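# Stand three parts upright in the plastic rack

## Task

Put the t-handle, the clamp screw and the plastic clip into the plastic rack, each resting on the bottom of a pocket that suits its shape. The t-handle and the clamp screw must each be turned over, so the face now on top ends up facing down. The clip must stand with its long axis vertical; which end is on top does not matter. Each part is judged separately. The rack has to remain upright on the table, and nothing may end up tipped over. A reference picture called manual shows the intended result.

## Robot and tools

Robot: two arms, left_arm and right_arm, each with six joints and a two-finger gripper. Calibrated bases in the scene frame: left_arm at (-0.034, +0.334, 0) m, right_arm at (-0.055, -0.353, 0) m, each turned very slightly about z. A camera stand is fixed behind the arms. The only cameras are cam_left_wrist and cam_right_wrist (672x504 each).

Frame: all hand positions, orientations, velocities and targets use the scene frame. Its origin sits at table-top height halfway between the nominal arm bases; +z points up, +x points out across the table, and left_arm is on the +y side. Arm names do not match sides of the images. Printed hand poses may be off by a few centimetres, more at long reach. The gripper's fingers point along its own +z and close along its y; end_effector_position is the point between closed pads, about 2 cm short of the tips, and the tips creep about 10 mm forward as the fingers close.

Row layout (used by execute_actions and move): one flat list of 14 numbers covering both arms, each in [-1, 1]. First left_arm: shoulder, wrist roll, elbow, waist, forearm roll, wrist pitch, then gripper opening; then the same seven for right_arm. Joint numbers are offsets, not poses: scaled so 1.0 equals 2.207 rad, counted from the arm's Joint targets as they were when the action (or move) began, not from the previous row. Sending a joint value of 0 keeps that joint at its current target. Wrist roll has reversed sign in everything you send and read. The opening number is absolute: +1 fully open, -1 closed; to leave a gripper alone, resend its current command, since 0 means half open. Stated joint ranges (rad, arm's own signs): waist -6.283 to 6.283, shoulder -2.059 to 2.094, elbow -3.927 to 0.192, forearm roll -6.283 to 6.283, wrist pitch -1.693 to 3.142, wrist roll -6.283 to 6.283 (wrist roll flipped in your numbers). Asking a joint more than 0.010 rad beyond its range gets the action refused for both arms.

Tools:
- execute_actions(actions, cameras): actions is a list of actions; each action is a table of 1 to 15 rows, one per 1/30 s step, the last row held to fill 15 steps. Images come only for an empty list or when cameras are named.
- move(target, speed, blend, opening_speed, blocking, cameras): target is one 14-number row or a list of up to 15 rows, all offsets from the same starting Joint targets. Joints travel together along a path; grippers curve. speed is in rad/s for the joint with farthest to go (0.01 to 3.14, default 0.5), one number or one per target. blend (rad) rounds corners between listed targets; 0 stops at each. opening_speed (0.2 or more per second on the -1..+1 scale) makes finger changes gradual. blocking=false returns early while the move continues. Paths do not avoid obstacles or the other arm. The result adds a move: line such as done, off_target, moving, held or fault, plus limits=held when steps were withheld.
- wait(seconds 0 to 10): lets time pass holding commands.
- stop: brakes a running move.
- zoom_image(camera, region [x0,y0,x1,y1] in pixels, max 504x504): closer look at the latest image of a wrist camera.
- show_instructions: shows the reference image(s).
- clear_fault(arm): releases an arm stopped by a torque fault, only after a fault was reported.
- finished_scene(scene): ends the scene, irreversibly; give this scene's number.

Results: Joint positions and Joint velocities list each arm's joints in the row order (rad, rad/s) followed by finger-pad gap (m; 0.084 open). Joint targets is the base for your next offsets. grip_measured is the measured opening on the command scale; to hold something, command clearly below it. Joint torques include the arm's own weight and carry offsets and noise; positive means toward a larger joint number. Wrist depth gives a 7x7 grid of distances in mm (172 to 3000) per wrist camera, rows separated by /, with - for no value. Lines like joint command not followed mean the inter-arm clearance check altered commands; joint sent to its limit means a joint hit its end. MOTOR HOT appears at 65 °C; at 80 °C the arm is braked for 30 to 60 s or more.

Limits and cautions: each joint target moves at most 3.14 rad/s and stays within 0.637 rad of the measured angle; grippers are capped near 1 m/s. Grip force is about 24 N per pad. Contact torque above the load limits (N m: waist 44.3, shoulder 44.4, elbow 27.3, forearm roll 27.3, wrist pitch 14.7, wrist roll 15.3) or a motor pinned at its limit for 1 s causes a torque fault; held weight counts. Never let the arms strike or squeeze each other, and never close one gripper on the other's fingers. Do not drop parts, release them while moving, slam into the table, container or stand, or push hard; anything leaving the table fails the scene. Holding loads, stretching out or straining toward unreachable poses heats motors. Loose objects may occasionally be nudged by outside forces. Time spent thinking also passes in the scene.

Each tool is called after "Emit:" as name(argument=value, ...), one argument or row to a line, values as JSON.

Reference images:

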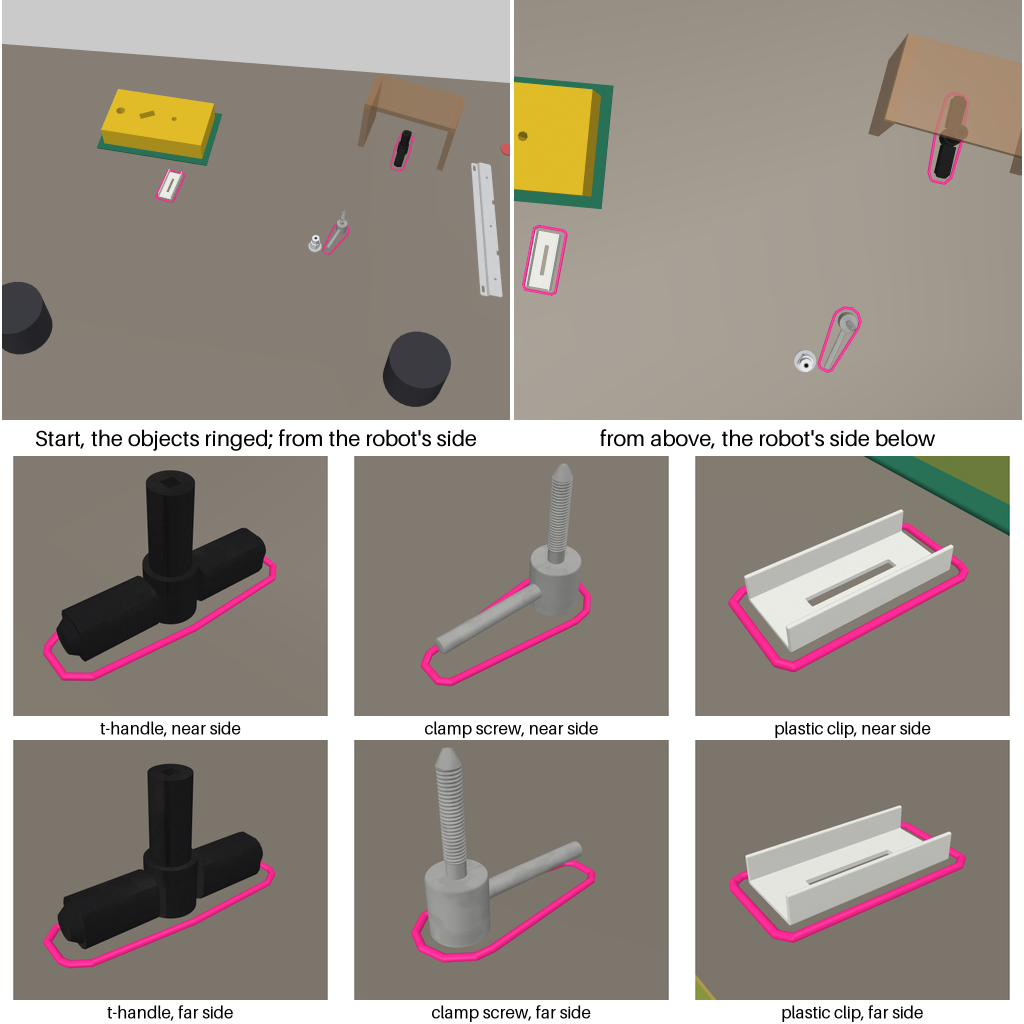

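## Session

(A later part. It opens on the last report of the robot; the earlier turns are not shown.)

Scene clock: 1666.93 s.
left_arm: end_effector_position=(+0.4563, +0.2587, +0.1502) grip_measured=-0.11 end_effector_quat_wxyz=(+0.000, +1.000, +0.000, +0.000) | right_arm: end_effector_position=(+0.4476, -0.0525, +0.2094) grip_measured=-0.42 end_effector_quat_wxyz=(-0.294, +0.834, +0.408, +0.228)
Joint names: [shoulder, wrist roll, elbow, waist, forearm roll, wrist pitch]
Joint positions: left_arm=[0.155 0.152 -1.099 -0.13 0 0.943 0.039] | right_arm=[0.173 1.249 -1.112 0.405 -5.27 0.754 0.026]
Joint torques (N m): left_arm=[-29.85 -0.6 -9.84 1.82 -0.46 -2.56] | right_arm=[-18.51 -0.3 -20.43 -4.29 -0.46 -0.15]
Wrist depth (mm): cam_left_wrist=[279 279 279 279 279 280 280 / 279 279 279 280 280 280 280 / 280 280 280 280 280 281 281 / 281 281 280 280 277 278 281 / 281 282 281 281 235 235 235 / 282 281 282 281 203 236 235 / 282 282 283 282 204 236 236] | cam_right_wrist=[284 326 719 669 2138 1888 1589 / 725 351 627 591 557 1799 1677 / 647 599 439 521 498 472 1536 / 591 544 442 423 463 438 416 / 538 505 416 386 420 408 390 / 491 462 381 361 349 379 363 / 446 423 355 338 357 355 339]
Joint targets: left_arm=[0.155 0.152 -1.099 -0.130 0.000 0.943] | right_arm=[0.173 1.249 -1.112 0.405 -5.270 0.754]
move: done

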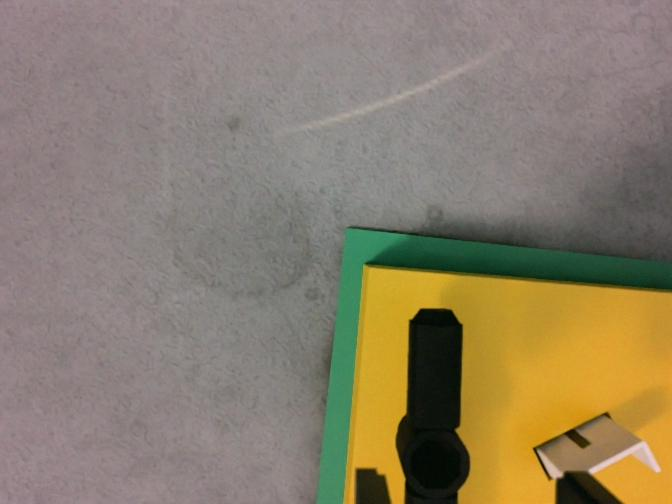

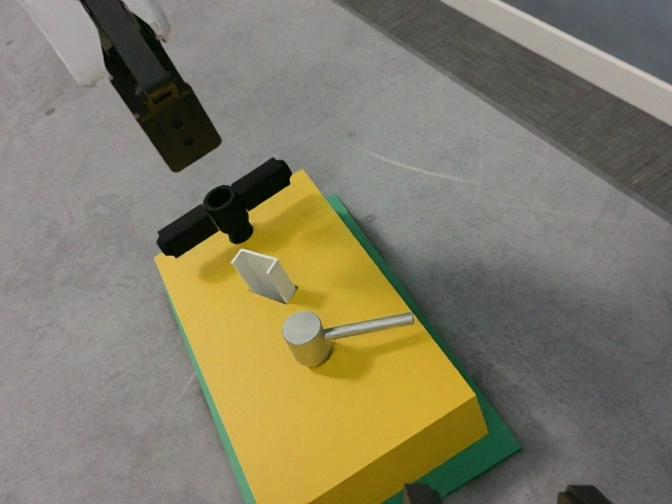

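Emit:
move(
  target=[0.03092, 0.00191, 0.02987, -0.00191, 0, -0.06079, -1.0, 0, 0, 0, 0, 0, 0, -0.4],
  speed=0.12,
  opening_speed=1.5,
  cameras=["all"],
)

Emit:
zoom_image(
  camera="cam_right_wrist",
  region=[130, 130, 330, 290],
)

Scene clock: 1698.73 s.
left_arm: end_effector_position=(+0.4530, +0.2571, +0.1011) grip_measured=-1.00 end_effector_quat_wxyz=(+0.000, +1.000, +0.000, +0.000) | right_arm: end_effector_position=(+0.4476, -0.0525, +0.2094) grip_measured=-0.42 end_effector_quat_wxyz=(-0.294, +0.834, +0.408, +0.228)
Joint names: [shoulder, wrist roll, elbow, waist, forearm roll, wrist pitch]
Joint positions: left_arm=[0.223 0.156 -1.033 -0.134 0 0.809 0] | right_arm=[0.173 1.249 -1.112 0.405 -5.27 0.754 0.026]
Joint torques (N m): left_arm=[-23.7 0.63 -9.18 -2.55 -0.39 -2.46] | right_arm=[-18.63 -0.31 -20.43 -4.37 -0.23 -0.15]
Wrist depth (mm): cam_left_wrist=[231 230 230 231 231 231 231 / 231 231 231 231 231 232 231 / 232 231 232 231 232 231 232 / 231 232 232 232 229 229 229 / 232 232 232 232 186 186 186 / 232 233 233 232 - 186 187 / 233 233 233 233 - 187 187] | cam_right_wrist=[287 305 718 669 2145 1893 1585 / - 325 619 588 555 1795 1686 / 647 607 426 521 498 472 1529 / 588 545 442 424 462 437 417 / 539 506 417 386 420 408 389 / 491 462 381 362 350 379 363 / 446 423 354 338 358 355 339]
Joint targets: left_arm=[0.223 0.156 -1.033 -0.134 0.000 0.809] | right_arm=[0.173 1.249 -1.112 0.405 -5.270 0.754]
move: done

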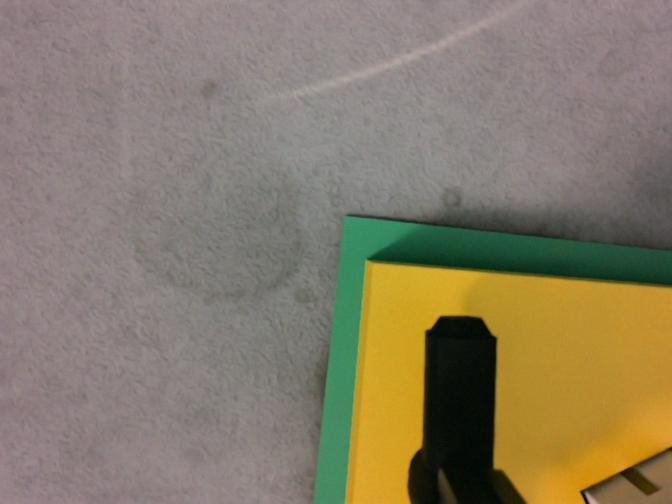

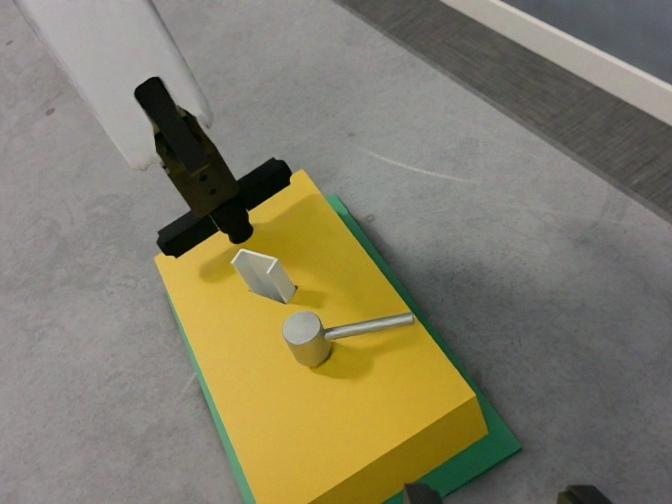

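Scaled by 2.520 from the camera's 672x504 image, which has a finer 960x720 frame.

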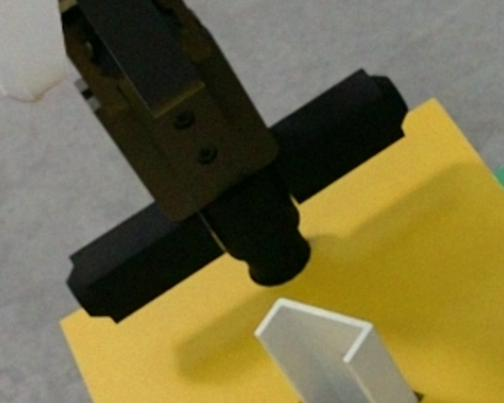

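Emit:
move(
  target=[0.00327, 0, 0.00149, 0, 0, -0.00476, -1.0, 0, 0, 0, 0, 0, 0, -0.4],
  speed=0.02,
  cameras=[],
)

Emit:
move(
  target=[0.00164, 0, 0.00075, 0, 0, -0.00238, -1.0, 0, 0, 0, 0, 0, 0, -0.4],
  speed=0.02,
  cameras=[],
)

Scene clock: 1702.37 s.
left_arm: end_effector_position=(+0.4533, +0.2571, +0.0975) grip_measured=-1.00 end_effector_quat_wxyz=(+0.000, +1.000, +0.000, +0.001) | right_arm: end_effector_position=(+0.4476, -0.0525, +0.2094) grip_measured=-0.42 end_effector_quat_wxyz=(-0.294, +0.834, +0.408, +0.228)
Joint names: [shoulder, wrist roll, elbow, waist, forearm roll, wrist pitch]
Joint positions: left_arm=[0.23 0.156 -1.03 -0.134 0 0.798 0] | right_arm=[0.173 1.249 -1.112 0.405 -5.27 0.754 0.026]
Joint torques (N m): left_arm=[6.67 0.63 1.68 -1.88 -0.52 -0.89] | right_arm=[-18.63 -0.35 -20.42 -4.19 -0.2 -0.18]
Wrist depth (mm): cam_left_wrist=[229 229 229 229 229 229 230 / 229 229 229 229 229 229 230 / 229 229 229 229 230 230 230 / 230 229 230 230 227 227 227 / 230 230 230 230 184 184 184 / 230 230 230 230 - 185 185 / 230 231 231 230 - 185 185] | cam_right_wrist=[287 305 717 670 2145 1898 1582 / - 325 626 589 556 1795 1681 / 647 599 429 521 498 471 1529 / 590 546 442 423 461 437 416 / 538 505 418 386 419 407 389 / 490 462 380 361 349 379 363 / 446 422 354 338 358 355 339]
Joint targets: left_arm=[0.230 0.156 -1.029 -0.134 0.000 0.798] | right_arm=[0.173 1.249 -1.112 0.405 -5.270 0.754]
move: done
No camera images: "cameras" was empty.

Scene clock: 1703.07 s.
left_arm: end_effector_position=(+0.4538, +0.2570, +0.0966) grip_measured=-1.00 end_effector_quat_wxyz=(+0.000, +1.000, +0.000, +0.002) | right_arm: end_effector_position=(+0.4476, -0.0525, +0.2094) grip_measured=-0.42 end_effector_quat_wxyz=(-0.294, +0.834, +0.408, +0.228)
Joint names: [shoulder, wrist roll, elbow, waist, forearm roll, wrist pitch]
Joint positions: left_arm=[0.231 0.156 -1.028 -0.134 0 0.793 0] | right_arm=[0.173 1.249 -1.112 0.405 -5.27 0.754 0.026]
Joint torques (N m): left_arm=[16.7 0.64 5 -1.45 -0.42 -0.7] | right_arm=[-18.48 -0.3 -20.43 -4.19 -0.25 -0.16]
Wrist depth (mm): cam_left_wrist=[228 228 229 229 229 229 229 / 229 229 229 229 229 229 230 / 229 229 229 229 229 230 230 / 229 229 229 229 226 227 230 / 229 230 229 230 184 184 184 / 229 230 230 230 - 184 184 / 230 230 230 230 - 184 184] | cam_right_wrist=[288 304 717 667 2138 1898 1600 / - 323 625 590 557 1785 1673 / 647 608 429 521 498 472 1536 / 590 545 442 423 462 438 417 / 540 506 417 385 419 408 390 / 490 461 380 361 349 379 363 / 447 422 355 337 358 355 339]
Joint targets: left_arm=[0.234 0.156 -1.028 -0.134 0.000 0.793] | right_arm=[0.173 1.249 -1.112 0.405 -5.270 0.754]
move: done
No camera images: "cameras" was empty.

Emit:
move(
  target=[-0.035, -0.002, -0.03, 0.002, 0, 0.065, -1.0, 0, 0, 0, 0, 0, 0, -0.4],
  speed=0.15,
  cameras=["all"],
)

Emit:
zoom_image(
  camera="cam_right_wrist",
  region=[130, 130, 430, 400],
)

Scene clock: 1708.53 s.
left_arm: end_effector_position=(+0.4559, +0.2589, +0.1479) grip_measured=-1.00 end_effector_quat_wxyz=(+0.000, +1.000, +0.000, +0.000) | right_arm: end_effector_position=(+0.4476, -0.0525, +0.2094) grip_measured=-0.42 end_effector_quat_wxyz=(-0.294, +0.834, +0.408, +0.228)
Joint names: [shoulder, wrist roll, elbow, waist, forearm roll, wrist pitch]
Joint positions: left_arm=[0.157 0.152 -1.094 -0.129 0 0.936 0] | right_arm=[0.173 1.249 -1.112 0.405 -5.27 0.754 0.026]
Joint torques (N m): left_arm=[-29.6 -0.54 -10.67 1.98 -0.42 -1.3] | right_arm=[-18.4 -0.34 -20.37 -4.35 -0.13 -0.14]
Wrist depth (mm): cam_left_wrist=[277 277 277 277 277 277 277 / 277 277 277 278 278 278 278 / 277 278 278 278 278 278 278 / 279 278 278 279 276 276 279 / 279 278 279 279 232 233 233 / 279 280 279 279 200 233 233 / 280 280 280 280 205 233 234] | cam_right_wrist=[284 339 716 667 2125 1898 1585 / 743 373 627 588 556 1785 1677 / 646 602 440 522 498 472 1533 / 588 545 441 423 462 438 417 / 539 507 417 386 420 408 391 / 490 462 380 361 350 379 363 / 447 422 355 338 358 355 339]
Joint targets: left_arm=[0.157 0.152 -1.094 -0.129 0.000 0.936] | right_arm=[0.173 1.249 -1.112 0.405 -5.270 0.754]
move: done

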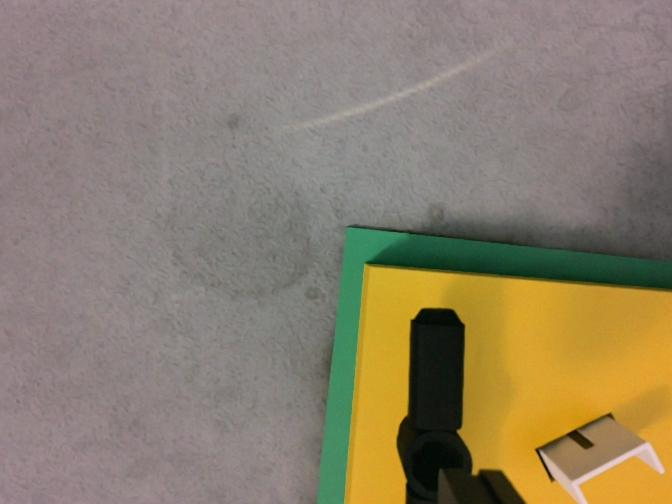

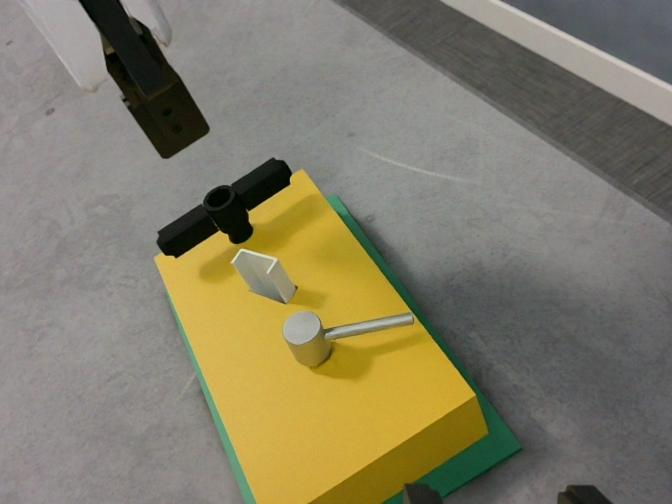

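Scaled by 1.680 from the camera's 672x504 image, which has a finer 960x720 frame.

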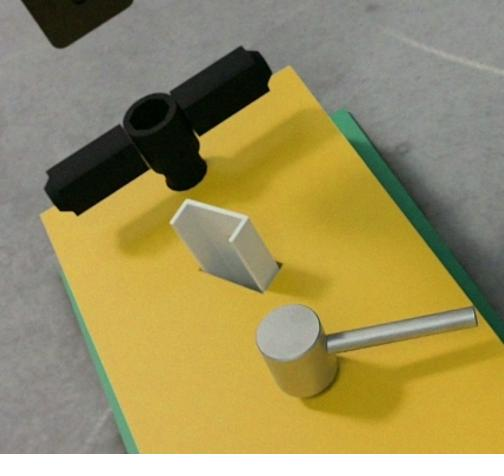

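Emit:
finished_scene(
  scene=1,
)

The scene is finished: the task was done.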